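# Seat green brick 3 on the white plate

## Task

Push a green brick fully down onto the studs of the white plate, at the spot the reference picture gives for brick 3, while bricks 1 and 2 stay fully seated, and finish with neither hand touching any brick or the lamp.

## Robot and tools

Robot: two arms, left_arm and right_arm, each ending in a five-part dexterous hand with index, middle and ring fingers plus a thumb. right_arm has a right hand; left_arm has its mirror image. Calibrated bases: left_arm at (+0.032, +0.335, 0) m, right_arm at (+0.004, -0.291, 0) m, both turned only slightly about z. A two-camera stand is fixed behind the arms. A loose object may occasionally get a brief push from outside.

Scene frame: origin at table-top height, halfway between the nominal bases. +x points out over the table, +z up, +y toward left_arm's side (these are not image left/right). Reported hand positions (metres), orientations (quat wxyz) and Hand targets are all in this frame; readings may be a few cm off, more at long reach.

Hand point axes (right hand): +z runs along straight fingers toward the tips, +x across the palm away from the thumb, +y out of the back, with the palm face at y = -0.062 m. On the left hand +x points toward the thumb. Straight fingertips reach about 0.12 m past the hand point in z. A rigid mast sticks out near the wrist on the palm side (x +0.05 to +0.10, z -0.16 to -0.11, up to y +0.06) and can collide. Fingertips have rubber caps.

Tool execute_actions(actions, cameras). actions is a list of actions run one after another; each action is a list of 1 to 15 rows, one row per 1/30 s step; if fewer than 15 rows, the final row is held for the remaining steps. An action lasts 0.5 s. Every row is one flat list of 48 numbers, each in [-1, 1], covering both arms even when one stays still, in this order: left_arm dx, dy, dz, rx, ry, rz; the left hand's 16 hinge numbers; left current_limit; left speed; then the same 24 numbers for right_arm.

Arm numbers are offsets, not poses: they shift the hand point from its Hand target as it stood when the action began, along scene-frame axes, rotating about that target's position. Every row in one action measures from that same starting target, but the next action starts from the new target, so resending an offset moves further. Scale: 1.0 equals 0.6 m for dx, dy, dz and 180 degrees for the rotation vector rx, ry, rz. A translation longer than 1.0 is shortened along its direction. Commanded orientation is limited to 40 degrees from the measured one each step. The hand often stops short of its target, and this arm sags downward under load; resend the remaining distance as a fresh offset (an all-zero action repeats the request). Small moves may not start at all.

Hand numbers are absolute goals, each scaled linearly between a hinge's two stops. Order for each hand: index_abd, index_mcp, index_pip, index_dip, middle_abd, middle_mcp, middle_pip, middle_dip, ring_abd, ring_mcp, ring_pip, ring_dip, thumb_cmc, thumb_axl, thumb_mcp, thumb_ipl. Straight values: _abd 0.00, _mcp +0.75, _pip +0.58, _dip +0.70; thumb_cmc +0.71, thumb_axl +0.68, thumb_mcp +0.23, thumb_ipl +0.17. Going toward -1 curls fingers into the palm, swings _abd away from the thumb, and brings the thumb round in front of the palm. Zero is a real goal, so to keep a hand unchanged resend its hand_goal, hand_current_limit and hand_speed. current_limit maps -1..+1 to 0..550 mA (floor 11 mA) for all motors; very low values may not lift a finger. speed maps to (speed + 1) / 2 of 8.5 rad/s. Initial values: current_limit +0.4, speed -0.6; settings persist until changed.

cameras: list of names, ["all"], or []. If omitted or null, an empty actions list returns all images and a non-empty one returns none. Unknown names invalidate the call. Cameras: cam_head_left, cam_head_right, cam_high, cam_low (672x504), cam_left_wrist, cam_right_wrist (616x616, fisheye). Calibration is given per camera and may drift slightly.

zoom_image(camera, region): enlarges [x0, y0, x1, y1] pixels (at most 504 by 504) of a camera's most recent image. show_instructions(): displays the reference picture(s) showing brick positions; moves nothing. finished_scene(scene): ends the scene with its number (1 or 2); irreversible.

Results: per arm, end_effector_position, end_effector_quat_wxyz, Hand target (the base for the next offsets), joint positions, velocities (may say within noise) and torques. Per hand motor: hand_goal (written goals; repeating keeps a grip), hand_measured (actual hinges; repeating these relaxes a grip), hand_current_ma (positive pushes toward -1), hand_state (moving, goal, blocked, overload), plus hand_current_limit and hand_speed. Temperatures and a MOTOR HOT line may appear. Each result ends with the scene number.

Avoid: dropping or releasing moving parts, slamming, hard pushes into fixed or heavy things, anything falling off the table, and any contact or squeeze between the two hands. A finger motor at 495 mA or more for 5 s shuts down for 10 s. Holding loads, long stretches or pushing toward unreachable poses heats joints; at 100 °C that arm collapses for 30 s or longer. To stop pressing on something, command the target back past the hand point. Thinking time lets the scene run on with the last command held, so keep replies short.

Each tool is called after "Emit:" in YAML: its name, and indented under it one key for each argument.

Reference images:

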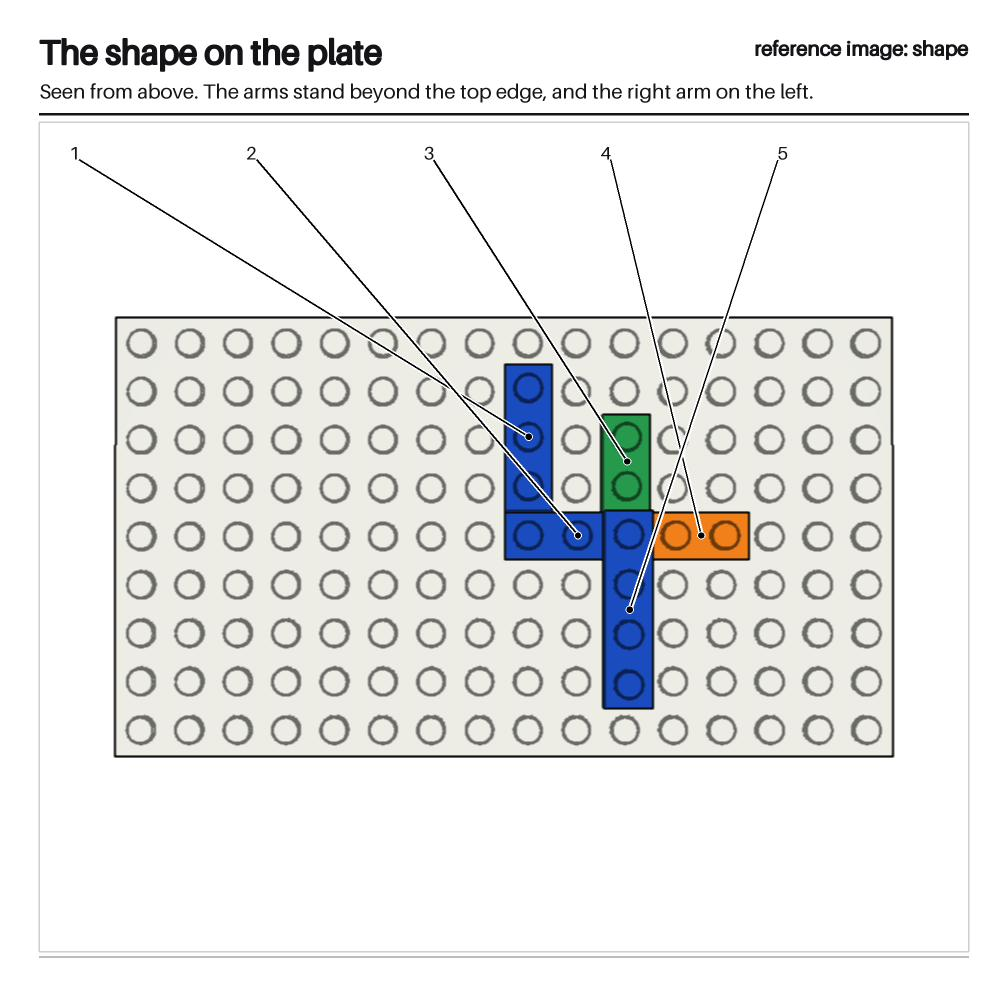

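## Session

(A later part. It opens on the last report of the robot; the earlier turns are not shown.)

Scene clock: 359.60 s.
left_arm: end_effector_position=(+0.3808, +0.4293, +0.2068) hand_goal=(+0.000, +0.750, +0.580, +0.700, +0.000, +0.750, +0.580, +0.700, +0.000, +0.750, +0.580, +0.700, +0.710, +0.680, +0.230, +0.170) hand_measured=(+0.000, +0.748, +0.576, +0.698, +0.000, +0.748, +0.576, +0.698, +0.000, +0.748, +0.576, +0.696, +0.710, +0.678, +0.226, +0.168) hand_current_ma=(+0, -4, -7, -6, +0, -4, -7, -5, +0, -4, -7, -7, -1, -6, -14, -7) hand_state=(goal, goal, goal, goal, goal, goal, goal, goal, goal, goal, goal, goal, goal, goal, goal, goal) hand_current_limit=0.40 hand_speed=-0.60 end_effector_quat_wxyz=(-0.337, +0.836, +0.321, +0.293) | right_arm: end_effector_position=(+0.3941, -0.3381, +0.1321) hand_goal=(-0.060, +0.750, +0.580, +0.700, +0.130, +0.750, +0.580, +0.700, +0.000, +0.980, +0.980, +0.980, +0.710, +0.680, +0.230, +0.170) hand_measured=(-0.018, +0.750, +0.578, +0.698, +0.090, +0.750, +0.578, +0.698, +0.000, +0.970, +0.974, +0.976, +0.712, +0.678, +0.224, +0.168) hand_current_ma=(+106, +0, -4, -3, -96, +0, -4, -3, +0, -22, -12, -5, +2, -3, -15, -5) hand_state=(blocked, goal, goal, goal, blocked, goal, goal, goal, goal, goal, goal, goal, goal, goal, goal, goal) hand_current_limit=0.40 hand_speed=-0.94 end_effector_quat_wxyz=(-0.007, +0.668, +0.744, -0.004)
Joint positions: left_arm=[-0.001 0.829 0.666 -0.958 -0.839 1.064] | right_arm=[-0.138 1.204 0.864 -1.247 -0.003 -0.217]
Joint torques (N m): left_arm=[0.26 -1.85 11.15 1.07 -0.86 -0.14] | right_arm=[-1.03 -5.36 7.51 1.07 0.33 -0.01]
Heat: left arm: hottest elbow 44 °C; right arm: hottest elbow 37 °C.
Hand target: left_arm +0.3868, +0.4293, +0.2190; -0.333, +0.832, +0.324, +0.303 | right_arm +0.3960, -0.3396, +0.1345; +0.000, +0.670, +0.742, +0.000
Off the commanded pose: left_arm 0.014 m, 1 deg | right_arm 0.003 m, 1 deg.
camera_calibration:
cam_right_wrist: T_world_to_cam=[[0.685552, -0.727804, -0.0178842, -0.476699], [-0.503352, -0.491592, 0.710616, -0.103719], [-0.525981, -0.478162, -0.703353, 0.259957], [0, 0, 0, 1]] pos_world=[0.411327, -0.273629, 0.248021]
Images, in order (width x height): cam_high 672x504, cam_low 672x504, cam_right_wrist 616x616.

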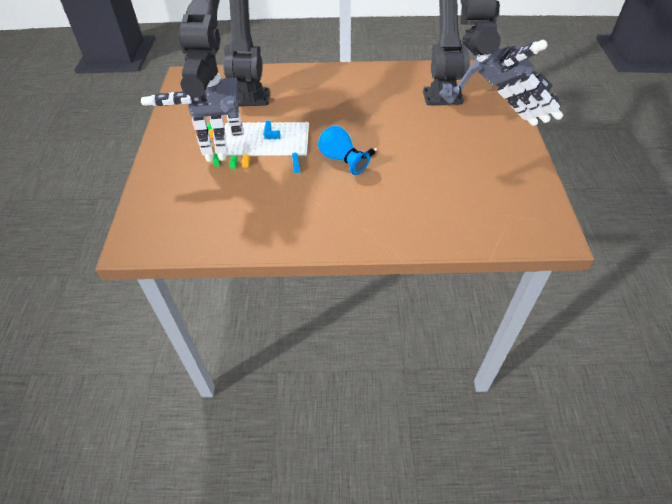

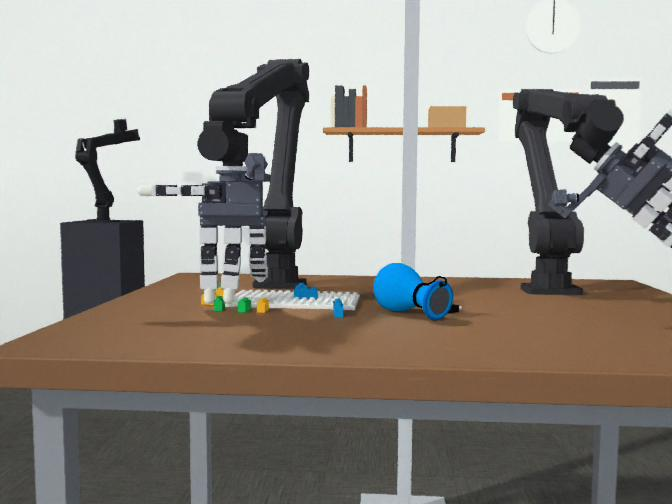

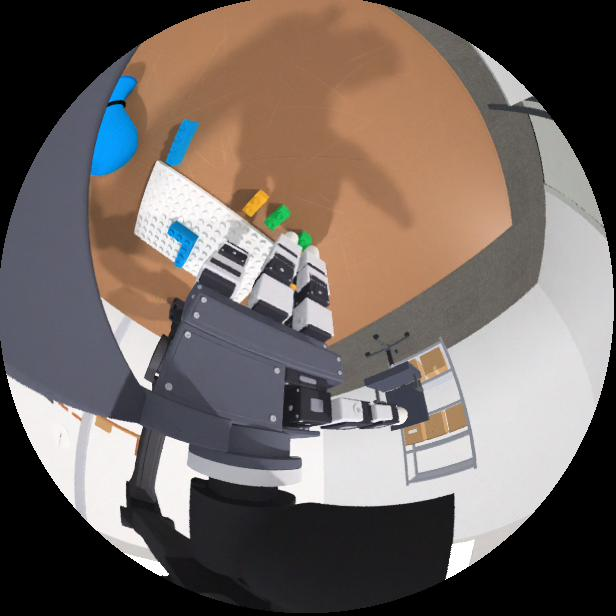

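Emit:
execute_actions:
  actions:
    - [[0,0,0,0,0,0,0,0.75,0.58,0.7,0,0.75,0.58,0.7,0,0.75,0.58,0.7,0.71,0.68,0.23,0.17,0.4,-0.6,0,0,0,0,0,0,-0.1,0.75,0.58,0.7,0.17,0.75,0.58,0.7,0,0.98,0.98,0.98,0.71,0.68,0.23,0.17,0.4,-0.94]]
    - [[0,0,0,0,0,0,0,0.75,0.58,0.7,0,0.75,0.58,0.7,0,0.75,0.58,0.7,0.71,0.68,0.23,0.17,0.4,-0.6,0,0,0.02,0,0,0,-0.1,0.75,0.58,0.7,0.17,0.75,0.58,0.7,0,0.98,0.98,0.98,0.71,0.68,0.23,0.17,0.4,-0.94]]
    - [[0,0,0,0,0,0,0,0.75,0.58,0.7,0,0.75,0.58,0.7,0,0.75,0.58,0.7,0.71,0.68,0.23,0.17,0.4,-0.6,0,0,0.025,0,0,0,-0.1,0.75,0.58,0.7,0.17,0.75,0.58,0.7,0,0.98,0.98,0.98,0.71,0.68,0.23,0.17,0.4,-0.94]]
  cameras: ["cam_low","cam_high","cam_right_wrist"]

Emit:
zoom_image:
  camera: "cam_low"
  region: [190, 240, 290, 320]

Emit:
zoom_image:
  camera: "cam_high"
  region: [190, 110, 270, 170]

Emit:
zoom_image:
  camera: "cam_right_wrist"
  region: [240, 180, 360, 300]

Scene clock: 367.77 s.
left_arm: end_effector_position=(+0.3808, +0.4293, +0.2068) hand_goal=(+0.000, +0.750, +0.580, +0.700, +0.000, +0.750, +0.580, +0.700, +0.000, +0.750, +0.580, +0.700, +0.710, +0.680, +0.230, +0.170) hand_measured=(+0.000, +0.748, +0.576, +0.698, +0.000, +0.748, +0.576, +0.698, +0.000, +0.748, +0.576, +0.696, +0.710, +0.678, +0.226, +0.168) hand_current_ma=(+0, -4, -7, -6, +0, -4, -7, -5, +0, -4, -7, -7, -1, -6, -14, -7) hand_state=(goal, goal, goal, goal, goal, goal, goal, goal, goal, goal, goal, goal, goal, goal, goal, goal) hand_current_limit=0.40 hand_speed=-0.60 end_effector_quat_wxyz=(-0.337, +0.836, +0.321, +0.293) | right_arm: end_effector_position=(+0.3807, -0.3368, +0.1335) hand_goal=(-0.100, +0.750, +0.580, +0.700, +0.170, +0.750, +0.580, +0.700, +0.000, +0.980, +0.980, +0.980, +0.710, +0.680, +0.230, +0.170) hand_measured=(-0.024, +0.744, +0.576, +0.698, +0.092, +0.746, +0.578, +0.698, +0.000, +0.970, +0.974, +0.976, +0.712, +0.678, +0.224, +0.168) hand_current_ma=(+220, -12, -5, -3, -227, -6, -4, -3, +0, -22, -12, -5, +2, -3, -15, -5) hand_state=(blocked, goal, goal, goal, blocked, goal, goal, goal, goal, goal, goal, goal, goal, goal, goal, goal) hand_current_limit=0.40 hand_speed=-0.94 end_effector_quat_wxyz=(-0.022, +0.668, +0.743, -0.015)
Joint positions: left_arm=[-0.001 0.829 0.666 -0.958 -0.839 1.064] | right_arm=[-0.138 1.188 0.864 -1.301 -0.002 -0.217]
Joint torques (N m): left_arm=[0.26 -1.79 11.17 1.07 -0.86 -0.14] | right_arm=[-0.91 -5.83 11.89 0.2 0.3 -0.02]
Heat: left arm: hottest elbow 44 °C; right arm: hottest elbow 37 °C.
Hand target: left_arm +0.3868, +0.4293, +0.2190; -0.333, +0.832, +0.324, +0.303 | right_arm +0.3960, -0.3396, +0.1615; +0.000, +0.670, +0.742, -0.001
Off the commanded pose: left_arm 0.014 m, 1 deg | right_arm 0.032 m, 3 deg.
camera_calibration:
cam_right_wrist: T_world_to_cam=[[0.684371, -0.72767, -0.0461871, -0.462255], [-0.475964, -0.493833, 0.727728, -0.124351], [-0.552354, -0.476052, -0.684309, 0.262704], [0, 0, 0, 1]] pos_world=[0.402273, -0.272717, 0.248914]
Images, in order (width x height): cam_high 672x504, cam_low 672x504, cam_right_wrist 616x616.

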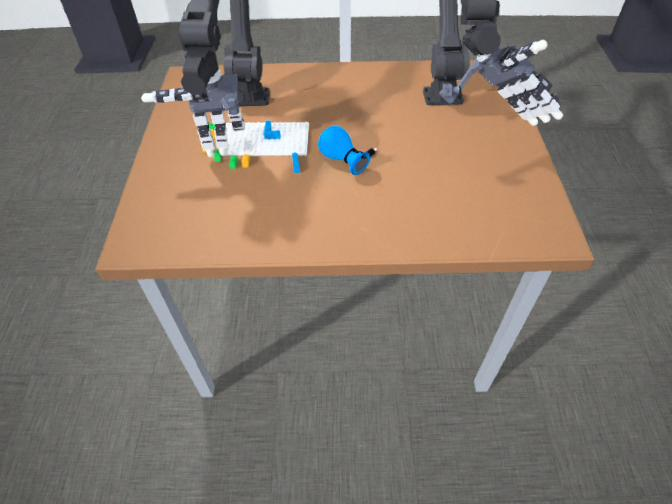

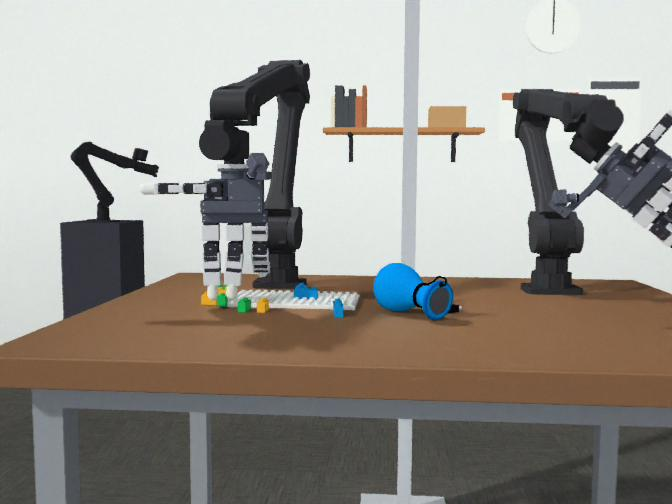

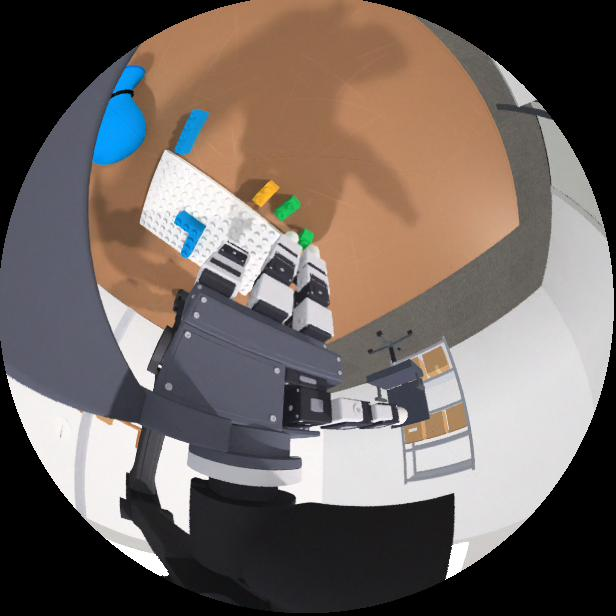

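Scaled by 5.040 from the camera's 672x504 image, which has a finer 960x720 frame.

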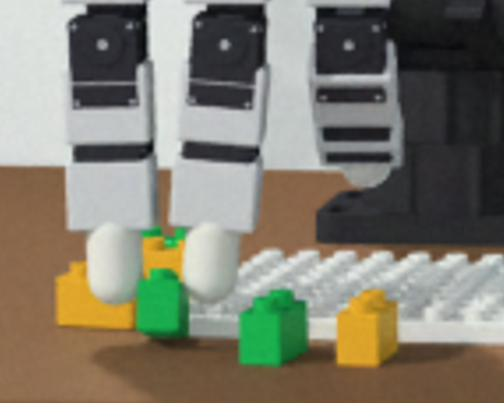

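Scaled by 6.300 from the camera's 672x504 image, which has a finer 960x720 frame.

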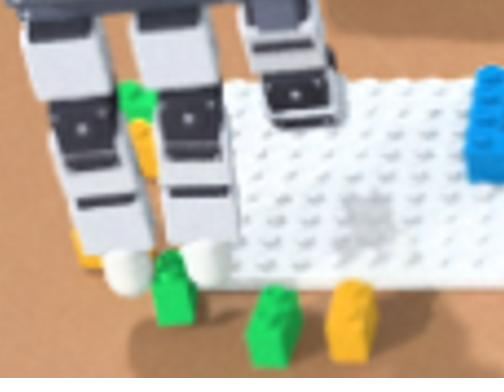

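Scaled by 4.200 from the camera's 616x616 image, which has a finer 880x880 frame.

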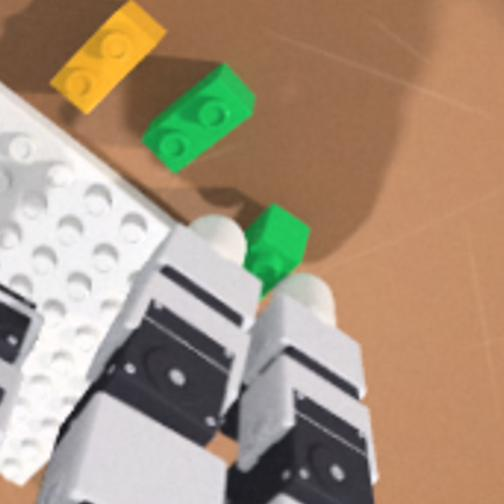

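Emit:
execute_actions:
  actions:
    - [[0,0,0,0,0,0,0,0.75,0.58,0.7,0,0.75,0.58,0.7,0,0.75,0.58,0.7,0.71,0.68,0.23,0.17,0.4,-0.6,0,0,0.02,0,0,0,-0.1,0.75,0.58,0.7,0.17,0.75,0.58,0.7,0,0.98,0.98,0.98,0.71,0.68,0.23,0.17,0.4,-0.94]]
  cameras: ["cam_low","cam_high","cam_right_wrist","cam_head_right"]

Emit:
zoom_image:
  camera: "cam_low"
  region: [190, 240, 290, 320]

Emit:
zoom_image:
  camera: "cam_high"
  region: [190, 110, 270, 170]

Emit:
zoom_image:
  camera: "cam_right_wrist"
  region: [240, 180, 360, 300]

Scene clock: 377.63 s.
left_arm: end_effector_position=(+0.3808, +0.4293, +0.2068) hand_goal=(+0.000, +0.750, +0.580, +0.700, +0.000, +0.750, +0.580, +0.700, +0.000, +0.750, +0.580, +0.700, +0.710, +0.680, +0.230, +0.170) hand_measured=(+0.000, +0.748, +0.576, +0.698, +0.000, +0.748, +0.576, +0.698, +0.000, +0.748, +0.576, +0.696, +0.710, +0.678, +0.226, +0.168) hand_current_ma=(+0, -4, -7, -6, +0, -4, -7, -5, +0, -4, -7, -7, -1, -6, -14, -7) hand_state=(goal, goal, goal, goal, goal, goal, goal, goal, goal, goal, goal, goal, goal, goal, goal, goal) hand_current_limit=0.40 hand_speed=-0.60 end_effector_quat_wxyz=(-0.337, +0.836, +0.321, +0.293) | right_arm: end_effector_position=(+0.3792, -0.3366, +0.1436) hand_goal=(-0.100, +0.750, +0.580, +0.700, +0.170, +0.750, +0.580, +0.700, +0.000, +0.980, +0.980, +0.980, +0.710, +0.680, +0.230, +0.170) hand_measured=(-0.024, +0.744, +0.576, +0.698, +0.092, +0.746, +0.578, +0.698, +0.000, +0.970, +0.974, +0.976, +0.712, +0.678, +0.224, +0.168) hand_current_ma=(+220, -11, -5, -3, -227, -6, -4, -3, +0, -22, -12, -4, +2, -3, -15, -5) hand_state=(blocked, goal, goal, goal, blocked, goal, goal, goal, goal, goal, goal, goal, goal, goal, goal, goal) hand_current_limit=0.40 hand_speed=-0.94 end_effector_quat_wxyz=(-0.026, +0.668, +0.743, -0.018)
Joint positions: left_arm=[-0.001 0.829 0.666 -0.958 -0.839 1.064] | right_arm=[-0.138 1.18 0.887 -1.34 -0.002 -0.217]
Joint torques (N m): left_arm=[0.32 -1.79 11.15 1.09 -0.86 -0.14] | right_arm=[-0.73 -6.12 12.27 0.27 0.28 0]
Heat: left arm: hottest elbow 44 °C; right arm: hottest elbow 38 °C.
Hand target: left_arm +0.3868, +0.4293, +0.2190; -0.333, +0.832, +0.324, +0.303 | right_arm +0.3961, -0.3396, +0.1737; +0.000, +0.670, +0.742, +0.000
Off the commanded pose: left_arm 0.014 m, 1 deg | right_arm 0.034 m, 4 deg.
camera_calibration:
cam_right_wrist: T_world_to_cam=[[0.683966, -0.727638, -0.0522846, -0.459608], [-0.470149, -0.494462, 0.731072, -0.135145], [-0.557809, -0.475447, -0.680294, 0.270565], [0, 0, 0, 1]] pos_world=[0.401742, -0.272613, 0.258834]
Images, in order (width x height): cam_head_right 672x504, cam_high 672x504, cam_low 672x504, cam_right_wrist 616x616.

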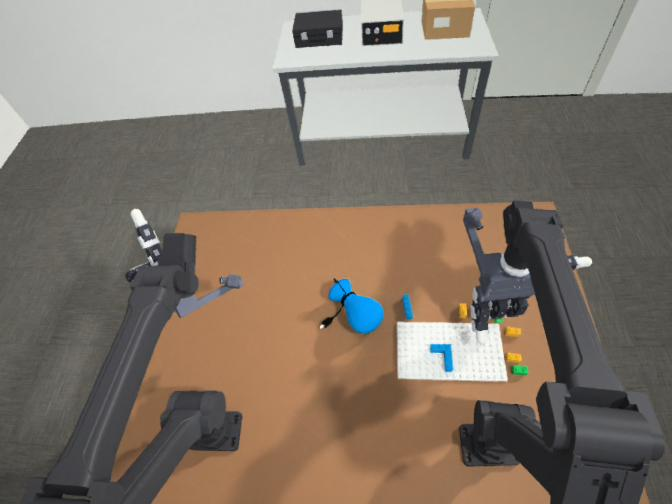

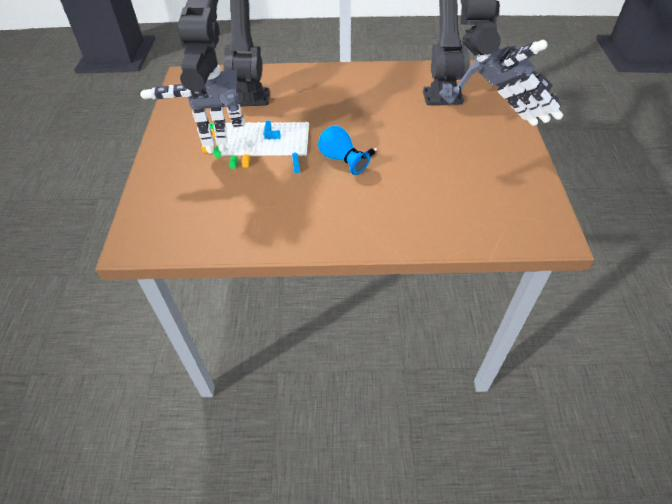

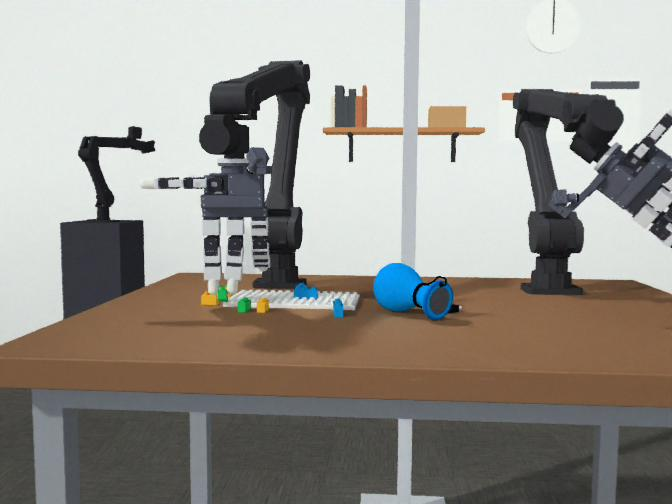

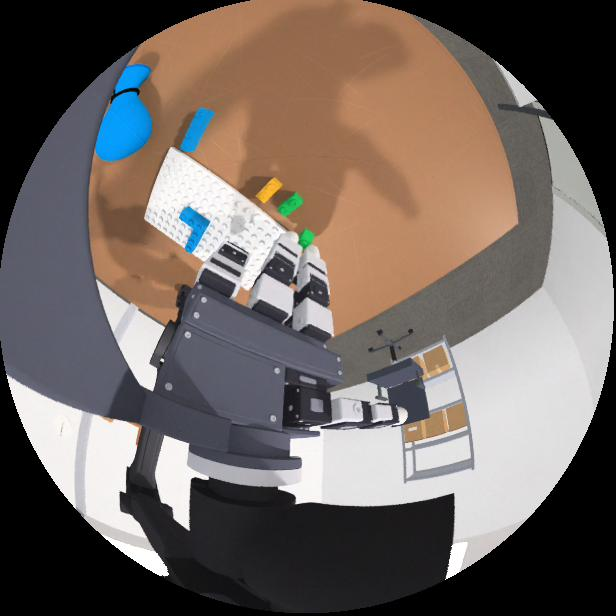

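Scaled by 5.040 from the camera's 672x504 image, which has a finer 960x720 frame.

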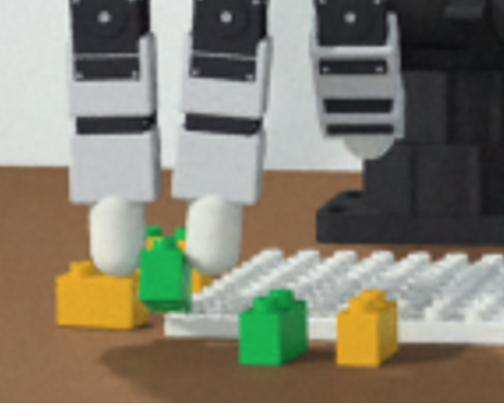

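Scaled by 6.300 from the camera's 672x504 image, which has a finer 960x720 frame.

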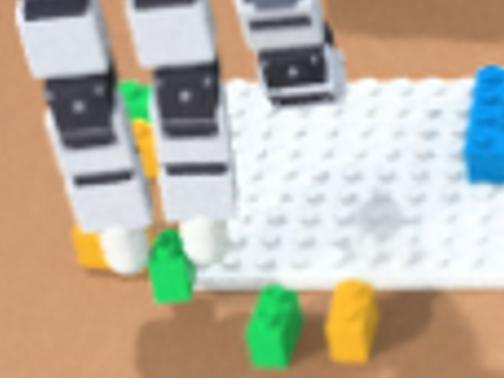

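Scaled by 4.200 from the camera's 616x616 image, which has a finer 880x880 frame.

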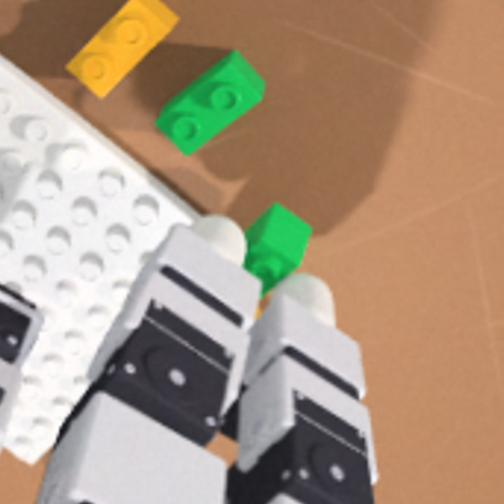

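Emit:
execute_actions:
  actions:
    - [[0,0,0,0,0,0,0,0.75,0.58,0.7,0,0.75,0.58,0.7,0,0.75,0.58,0.7,0.71,0.68,0.23,0.17,0.4,-0.6,0,0,0.04,0,0,0,-0.1,0.75,0.58,0.7,0.17,0.75,0.58,0.7,0,0.98,0.98,0.98,0.71,0.68,0.23,0.17,0.4,-0.94]]
    - [[0,0,0,0,0,0,0,0.75,0.58,0.7,0,0.75,0.58,0.7,0,0.75,0.58,0.7,0.71,0.68,0.23,0.17,0.4,-0.6,0,0.02,0.04,0,0,-0.01,-0.1,0.75,0.58,0.7,0.17,0.75,0.58,0.7,0,0.98,0.98,0.98,0.71,0.68,0.23,0.17,0.4,-0.94]]
  cameras: ["cam_low","cam_high","cam_right_wrist"]

Emit:
zoom_image:
  camera: "cam_low"
  region: [190, 220, 290, 300]

Scene clock: 393.50 s.
left_arm: end_effector_position=(+0.3808, +0.4293, +0.2068) hand_goal=(+0.000, +0.750, +0.580, +0.700, +0.000, +0.750, +0.580, +0.700, +0.000, +0.750, +0.580, +0.700, +0.710, +0.680, +0.230, +0.170) hand_measured=(+0.000, +0.748, +0.576, +0.698, +0.000, +0.748, +0.576, +0.698, +0.000, +0.748, +0.576, +0.696, +0.710, +0.678, +0.226, +0.168) hand_current_ma=(+0, -4, -7, -6, +0, -4, -7, -5, +0, -4, -7, -7, -1, -6, -14, -7) hand_state=(goal, goal, goal, goal, goal, goal, goal, goal, goal, goal, goal, goal, goal, goal, goal, goal) hand_current_limit=0.40 hand_speed=-0.60 end_effector_quat_wxyz=(-0.337, +0.836, +0.321, +0.293) | right_arm: end_effector_position=(+0.3818, -0.3312, +0.1923) hand_goal=(-0.100, +0.750, +0.580, +0.700, +0.170, +0.750, +0.580, +0.700, +0.000, +0.980, +0.980, +0.980, +0.710, +0.680, +0.230, +0.170) hand_measured=(-0.024, +0.744, +0.576, +0.698, +0.092, +0.746, +0.578, +0.698, +0.000, +0.970, +0.974, +0.976, +0.712, +0.678, +0.224, +0.168) hand_current_ma=(+220, -9, -5, -3, -227, -6, -4, -3, +0, -22, -12, -4, +2, -3, -15, -5) hand_state=(blocked, goal, goal, goal, blocked, goal, goal, goal, goal, goal, goal, goal, goal, goal, goal, goal) hand_current_limit=0.40 hand_speed=-0.94 end_effector_quat_wxyz=(-0.023, +0.683, +0.730, -0.018)
Joint positions: left_arm=[-0.001 0.829 0.666 -0.958 -0.839 1.064] | right_arm=[-0.107 1.153 0.996 -1.472 -0.002 -0.145]
Joint torques (N m): left_arm=[0.32 -1.79 11.15 1.09 -0.86 -0.13] | right_arm=[0.38 -5.48 12.52 0.23 0.24 0.08]
Heat: left arm: hottest elbow 44 °C; right arm: hottest elbow 39 °C.
Hand target: left_arm +0.3868, +0.4293, +0.2190; -0.333, +0.832, +0.324, +0.303 | right_arm +0.3961, -0.3277, +0.2216; +0.000, +0.682, +0.732, +0.000
Off the commanded pose: left_arm 0.014 m, 1 deg | right_arm 0.033 m, 3 deg.
camera_calibration:
cam_right_wrist: T_world_to_cam=[[0.654543, -0.754588, -0.0465947, -0.453666], [-0.491837, -0.471813, 0.731771, -0.151256], [-0.57417, -0.456058, -0.679956, 0.320299], [0, 0, 0, 1]] pos_world=[0.406456, -0.26762, 0.307336]
Images, in order (width x height): cam_high 672x504, cam_low 672x504, cam_right_wrist 616x616.

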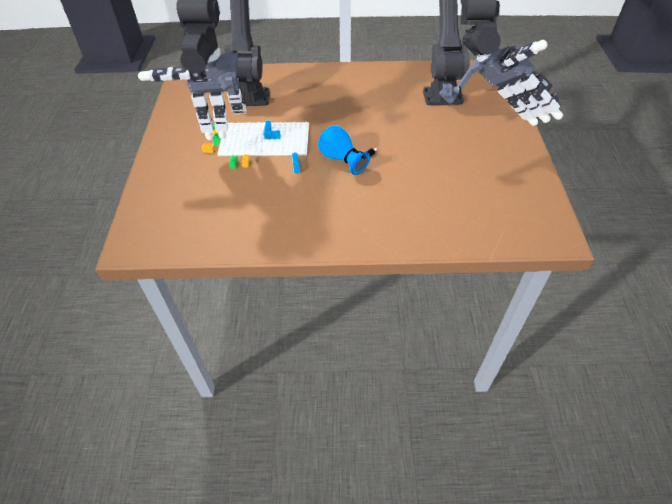

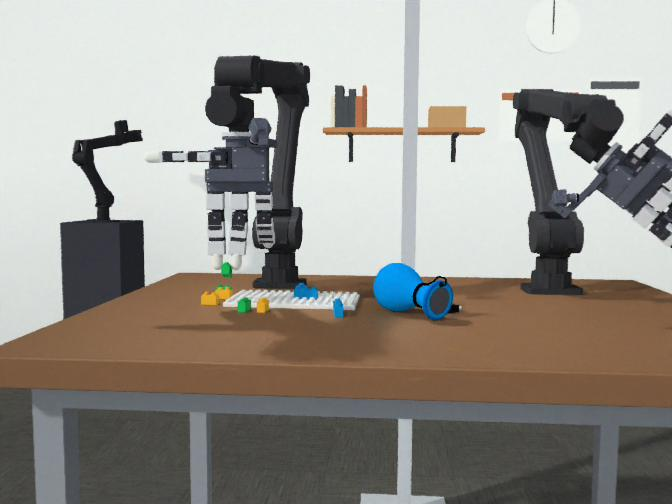

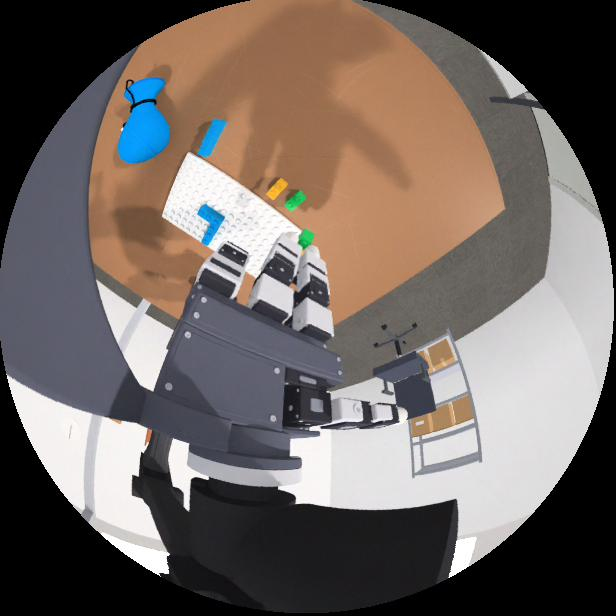

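Scaled by 5.040 from the camera's 672x504 image, which has a finer 960x720 frame.

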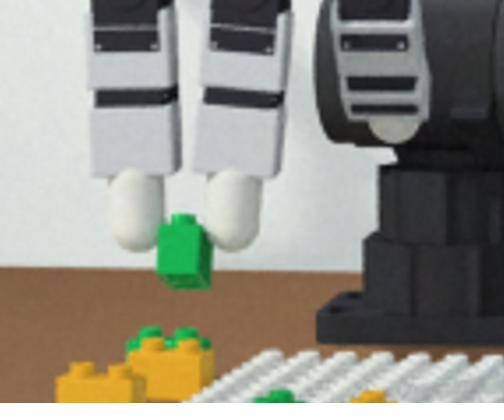

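Emit:
execute_actions:
  actions:
    - [[0,0,0,0,0,0,0,0.75,0.58,0.7,0,0.75,0.58,0.7,0,0.75,0.58,0.7,0.71,0.68,0.23,0.17,0.4,-0.6,-0.03,0.04,0,0,0,-0.005,-0.1,0.75,0.58,0.7,0.17,0.75,0.58,0.7,0,0.98,0.98,0.98,0.71,0.68,0.23,0.17,0.4,-0.94]]
    - [[0,0,0,0,0,0,0,0.75,0.58,0.7,0,0.75,0.58,0.7,0,0.75,0.58,0.7,0.71,0.68,0.23,0.17,0.4,-0.6,-0.045,0.06,0,0,0,-0.007,-0.1,0.75,0.58,0.7,0.17,0.75,0.58,0.7,0,0.98,0.98,0.98,0.71,0.68,0.23,0.17,0.4,-0.94]]
    - [[0,0,0,0,0,0,0,0.75,0.58,0.7,0,0.75,0.58,0.7,0,0.75,0.58,0.7,0.71,0.68,0.23,0.17,0.4,-0.6,-0.05,0.07,0,0,0,-0.008,-0.1,0.75,0.58,0.7,0.17,0.75,0.58,0.7,0,0.98,0.98,0.98,0.71,0.68,0.23,0.17,0.4,-0.94]]
    - [[0,0,0,0,0,0,0,0.75,0.58,0.7,0,0.75,0.58,0.7,0,0.75,0.58,0.7,0.71,0.68,0.23,0.17,0.4,-0.6,-0.045,0.05,0,0,0,-0.007,-0.1,0.75,0.58,0.7,0.17,0.75,0.58,0.7,0,0.98,0.98,0.98,0.71,0.68,0.23,0.17,0.4,-0.94]]
    - [[0,0,0,0,0,0,0,0.75,0.58,0.7,0,0.75,0.58,0.7,0,0.75,0.58,0.7,0.71,0.68,0.23,0.17,0.4,-0.6,-0.02,0.03,0,0,0,0,-0.1,0.75,0.58,0.7,0.17,0.75,0.58,0.7,0,0.98,0.98,0.98,0.71,0.68,0.23,0.17,0.4,-0.94]]
  cameras: ["all"]

Emit:
zoom_image:
  camera: "cam_low"
  region: [200, 220, 360, 320]

Emit:
zoom_image:
  camera: "cam_right_wrist"
  region: [180, 160, 360, 320]

Emit:
zoom_image:
  camera: "cam_head_right"
  region: [380, 290, 520, 400]

Emit:
zoom_image:
  camera: "cam_head_left"
  region: [380, 290, 520, 400]

Emit:
zoom_image:
  camera: "cam_high"
  region: [210, 80, 330, 170]

Scene clock: 408.87 s.
left_arm: end_effector_position=(+0.3808, +0.4293, +0.2068) hand_goal=(+0.000, +0.750, +0.580, +0.700, +0.000, +0.750, +0.580, +0.700, +0.000, +0.750, +0.580, +0.700, +0.710, +0.680, +0.230, +0.170) hand_measured=(+0.000, +0.748, +0.576, +0.698, +0.000, +0.748, +0.576, +0.698, +0.000, +0.748, +0.576, +0.696, +0.710, +0.678, +0.226, +0.168) hand_current_ma=(+0, -4, -7, -6, +0, -4, -7, -5, +0, -4, -7, -7, -1, -6, -14, -7) hand_state=(goal, goal, goal, goal, goal, goal, goal, goal, goal, goal, goal, goal, goal, goal, goal, goal) hand_current_limit=0.40 hand_speed=-0.60 end_effector_quat_wxyz=(-0.337, +0.836, +0.321, +0.293) | right_arm: end_effector_position=(+0.2864, -0.1785, +0.2183) hand_goal=(-0.100, +0.750, +0.580, +0.700, +0.170, +0.750, +0.580, +0.700, +0.000, +0.980, +0.980, +0.980, +0.710, +0.680, +0.230, +0.170) hand_measured=(-0.024, +0.746, +0.576, +0.698, +0.092, +0.748, +0.578, +0.698, +0.000, +0.970, +0.974, +0.976, +0.712, +0.678, +0.224, +0.168) hand_current_ma=(+220, -5, -5, -3, -225, -4, -4, -3, +0, -21, -12, -4, +2, -3, -15, -5) hand_state=(blocked, goal, goal, goal, blocked, goal, goal, goal, goal, goal, goal, goal, goal, goal, goal, goal) hand_current_limit=0.40 hand_speed=-0.94 end_effector_quat_wxyz=(-0.002, +0.714, +0.701, -0.002)
Joint positions: left_arm=[-0.001 0.829 0.666 -0.958 -0.839 1.064] | right_arm=[0.575 0.96 0.925 -1.54 -0.004 0.622]
Joint torques (N m): left_arm=[0.32 -1.79 11.15 1.09 -0.86 -0.14] | right_arm=[0.32 -3.08 8.02 0.4 0.37 0.07]
Heat: left arm: hottest elbow 44 °C; right arm: hottest elbow 41 °C.
Hand target: left_arm +0.3868, +0.4293, +0.2190; -0.333, +0.832, +0.324, +0.303 | right_arm +0.2820, -0.1777, +0.2216; +0.000, +0.712, +0.702, +0.000
Off the commanded pose: left_arm 0.014 m, 1 deg | right_arm 0.005 m, 0 deg.
camera_calibration:
cam_right_wrist: T_world_to_cam=[[0.589474, -0.807746, -0.00820425, -0.274], [-0.567239, -0.421147, 0.707725, -0.109373], [-0.575117, -0.412532, -0.70644, 0.366696], [0, 0, 0, 1]] pos_world=[0.310368, -0.11611, 0.334207]

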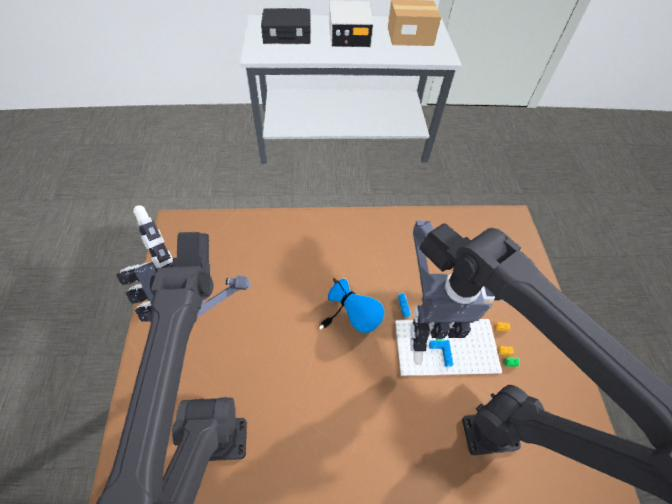

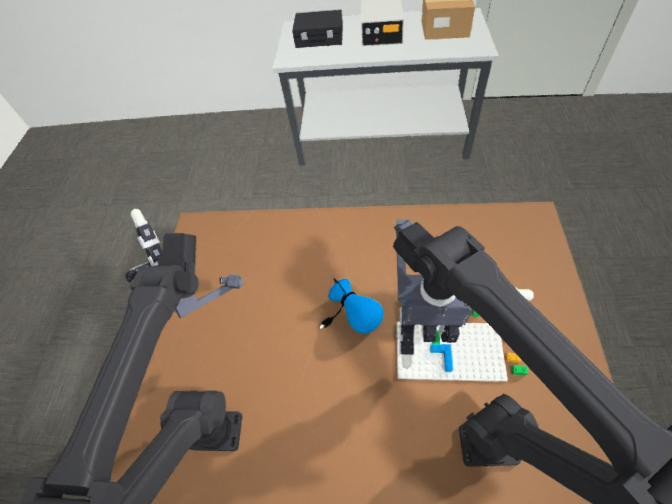

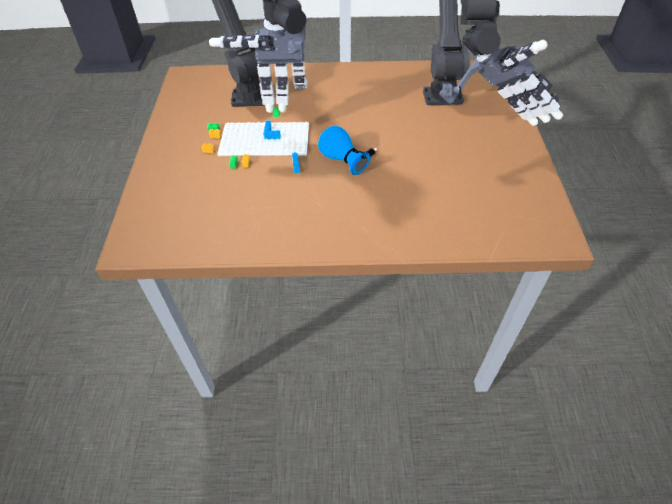

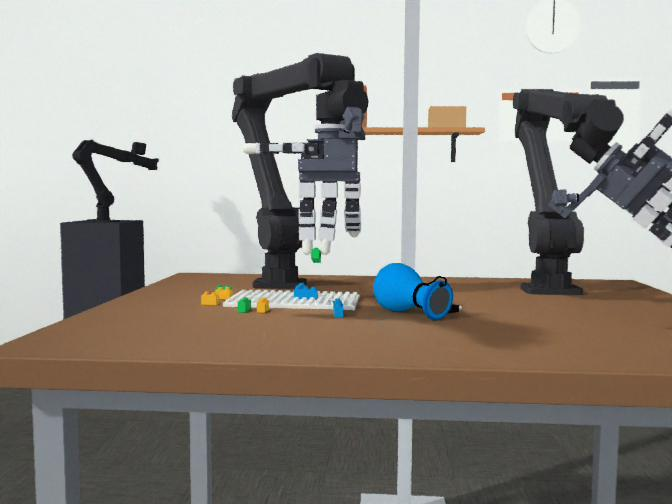

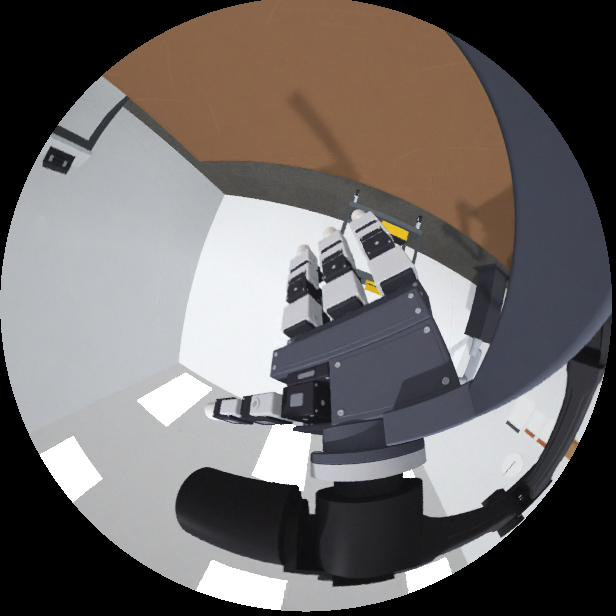

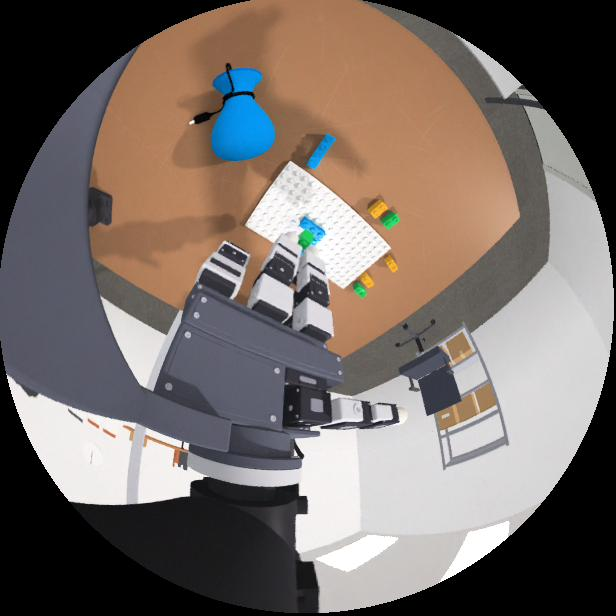

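Scaled by 3.150 from the camera's 672x504 image, which has a finer 960x720 frame.

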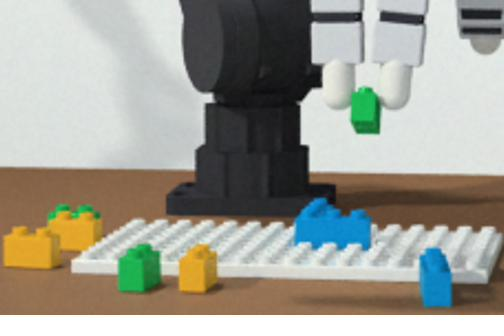

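Scaled by 2.800 from the camera's 616x616 image, which has a finer 880x880 frame.

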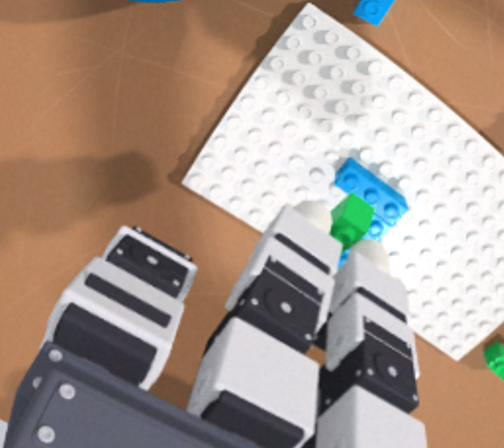

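Scaled by 3.600 from the camera's 672x504 image, which has a finer 960x720 frame.

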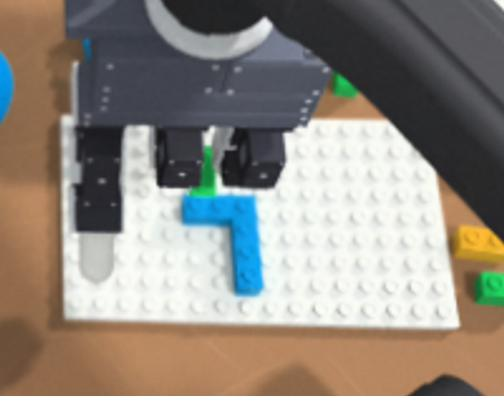

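Scaled by 3.600 from the camera's 672x504 image, which has a finer 960x720 frame.

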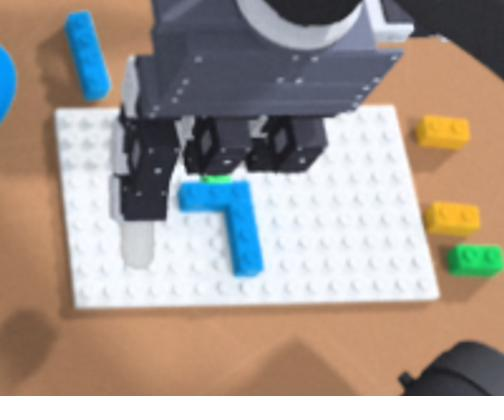

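Scaled by 4.200 from the camera's 672x504 image, which has a finer 960x720 frame.

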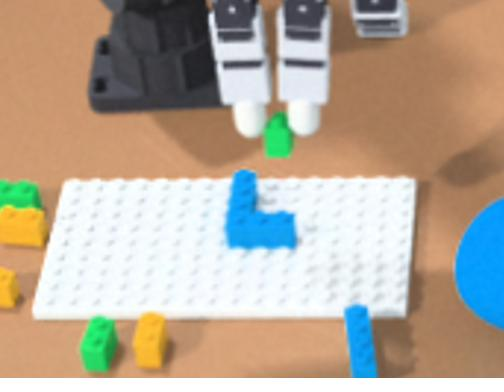

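Emit:
zoom_image:
  camera: "cam_right_wrist"
  region: [270, 200, 340, 270]

Emit:
zoom_image:
  camera: "cam_low"
  region: [290, 220, 350, 280]

Emit:
zoom_image:
  camera: "cam_high"
  region: [250, 90, 310, 150]

Scaled by 7.200 from the camera's 616x616 image, which has a finer 880x880 frame.

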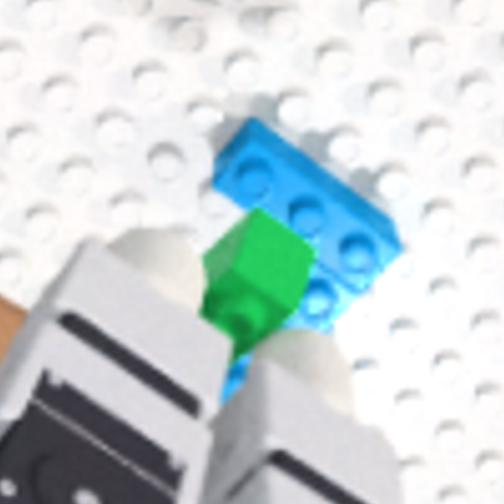

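Scaled by 8.400 from the camera's 672x504 image, which has a finer 960x720 frame.

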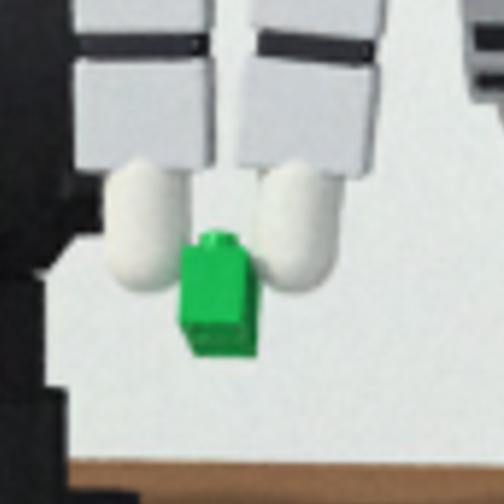

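Scaled by 8.400 from the camera's 672x504 image, which has a finer 960x720 frame.

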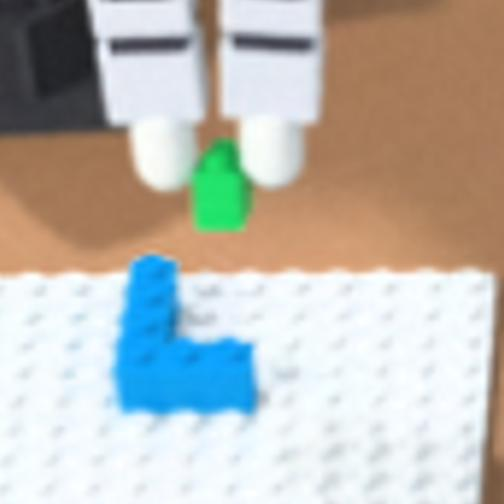

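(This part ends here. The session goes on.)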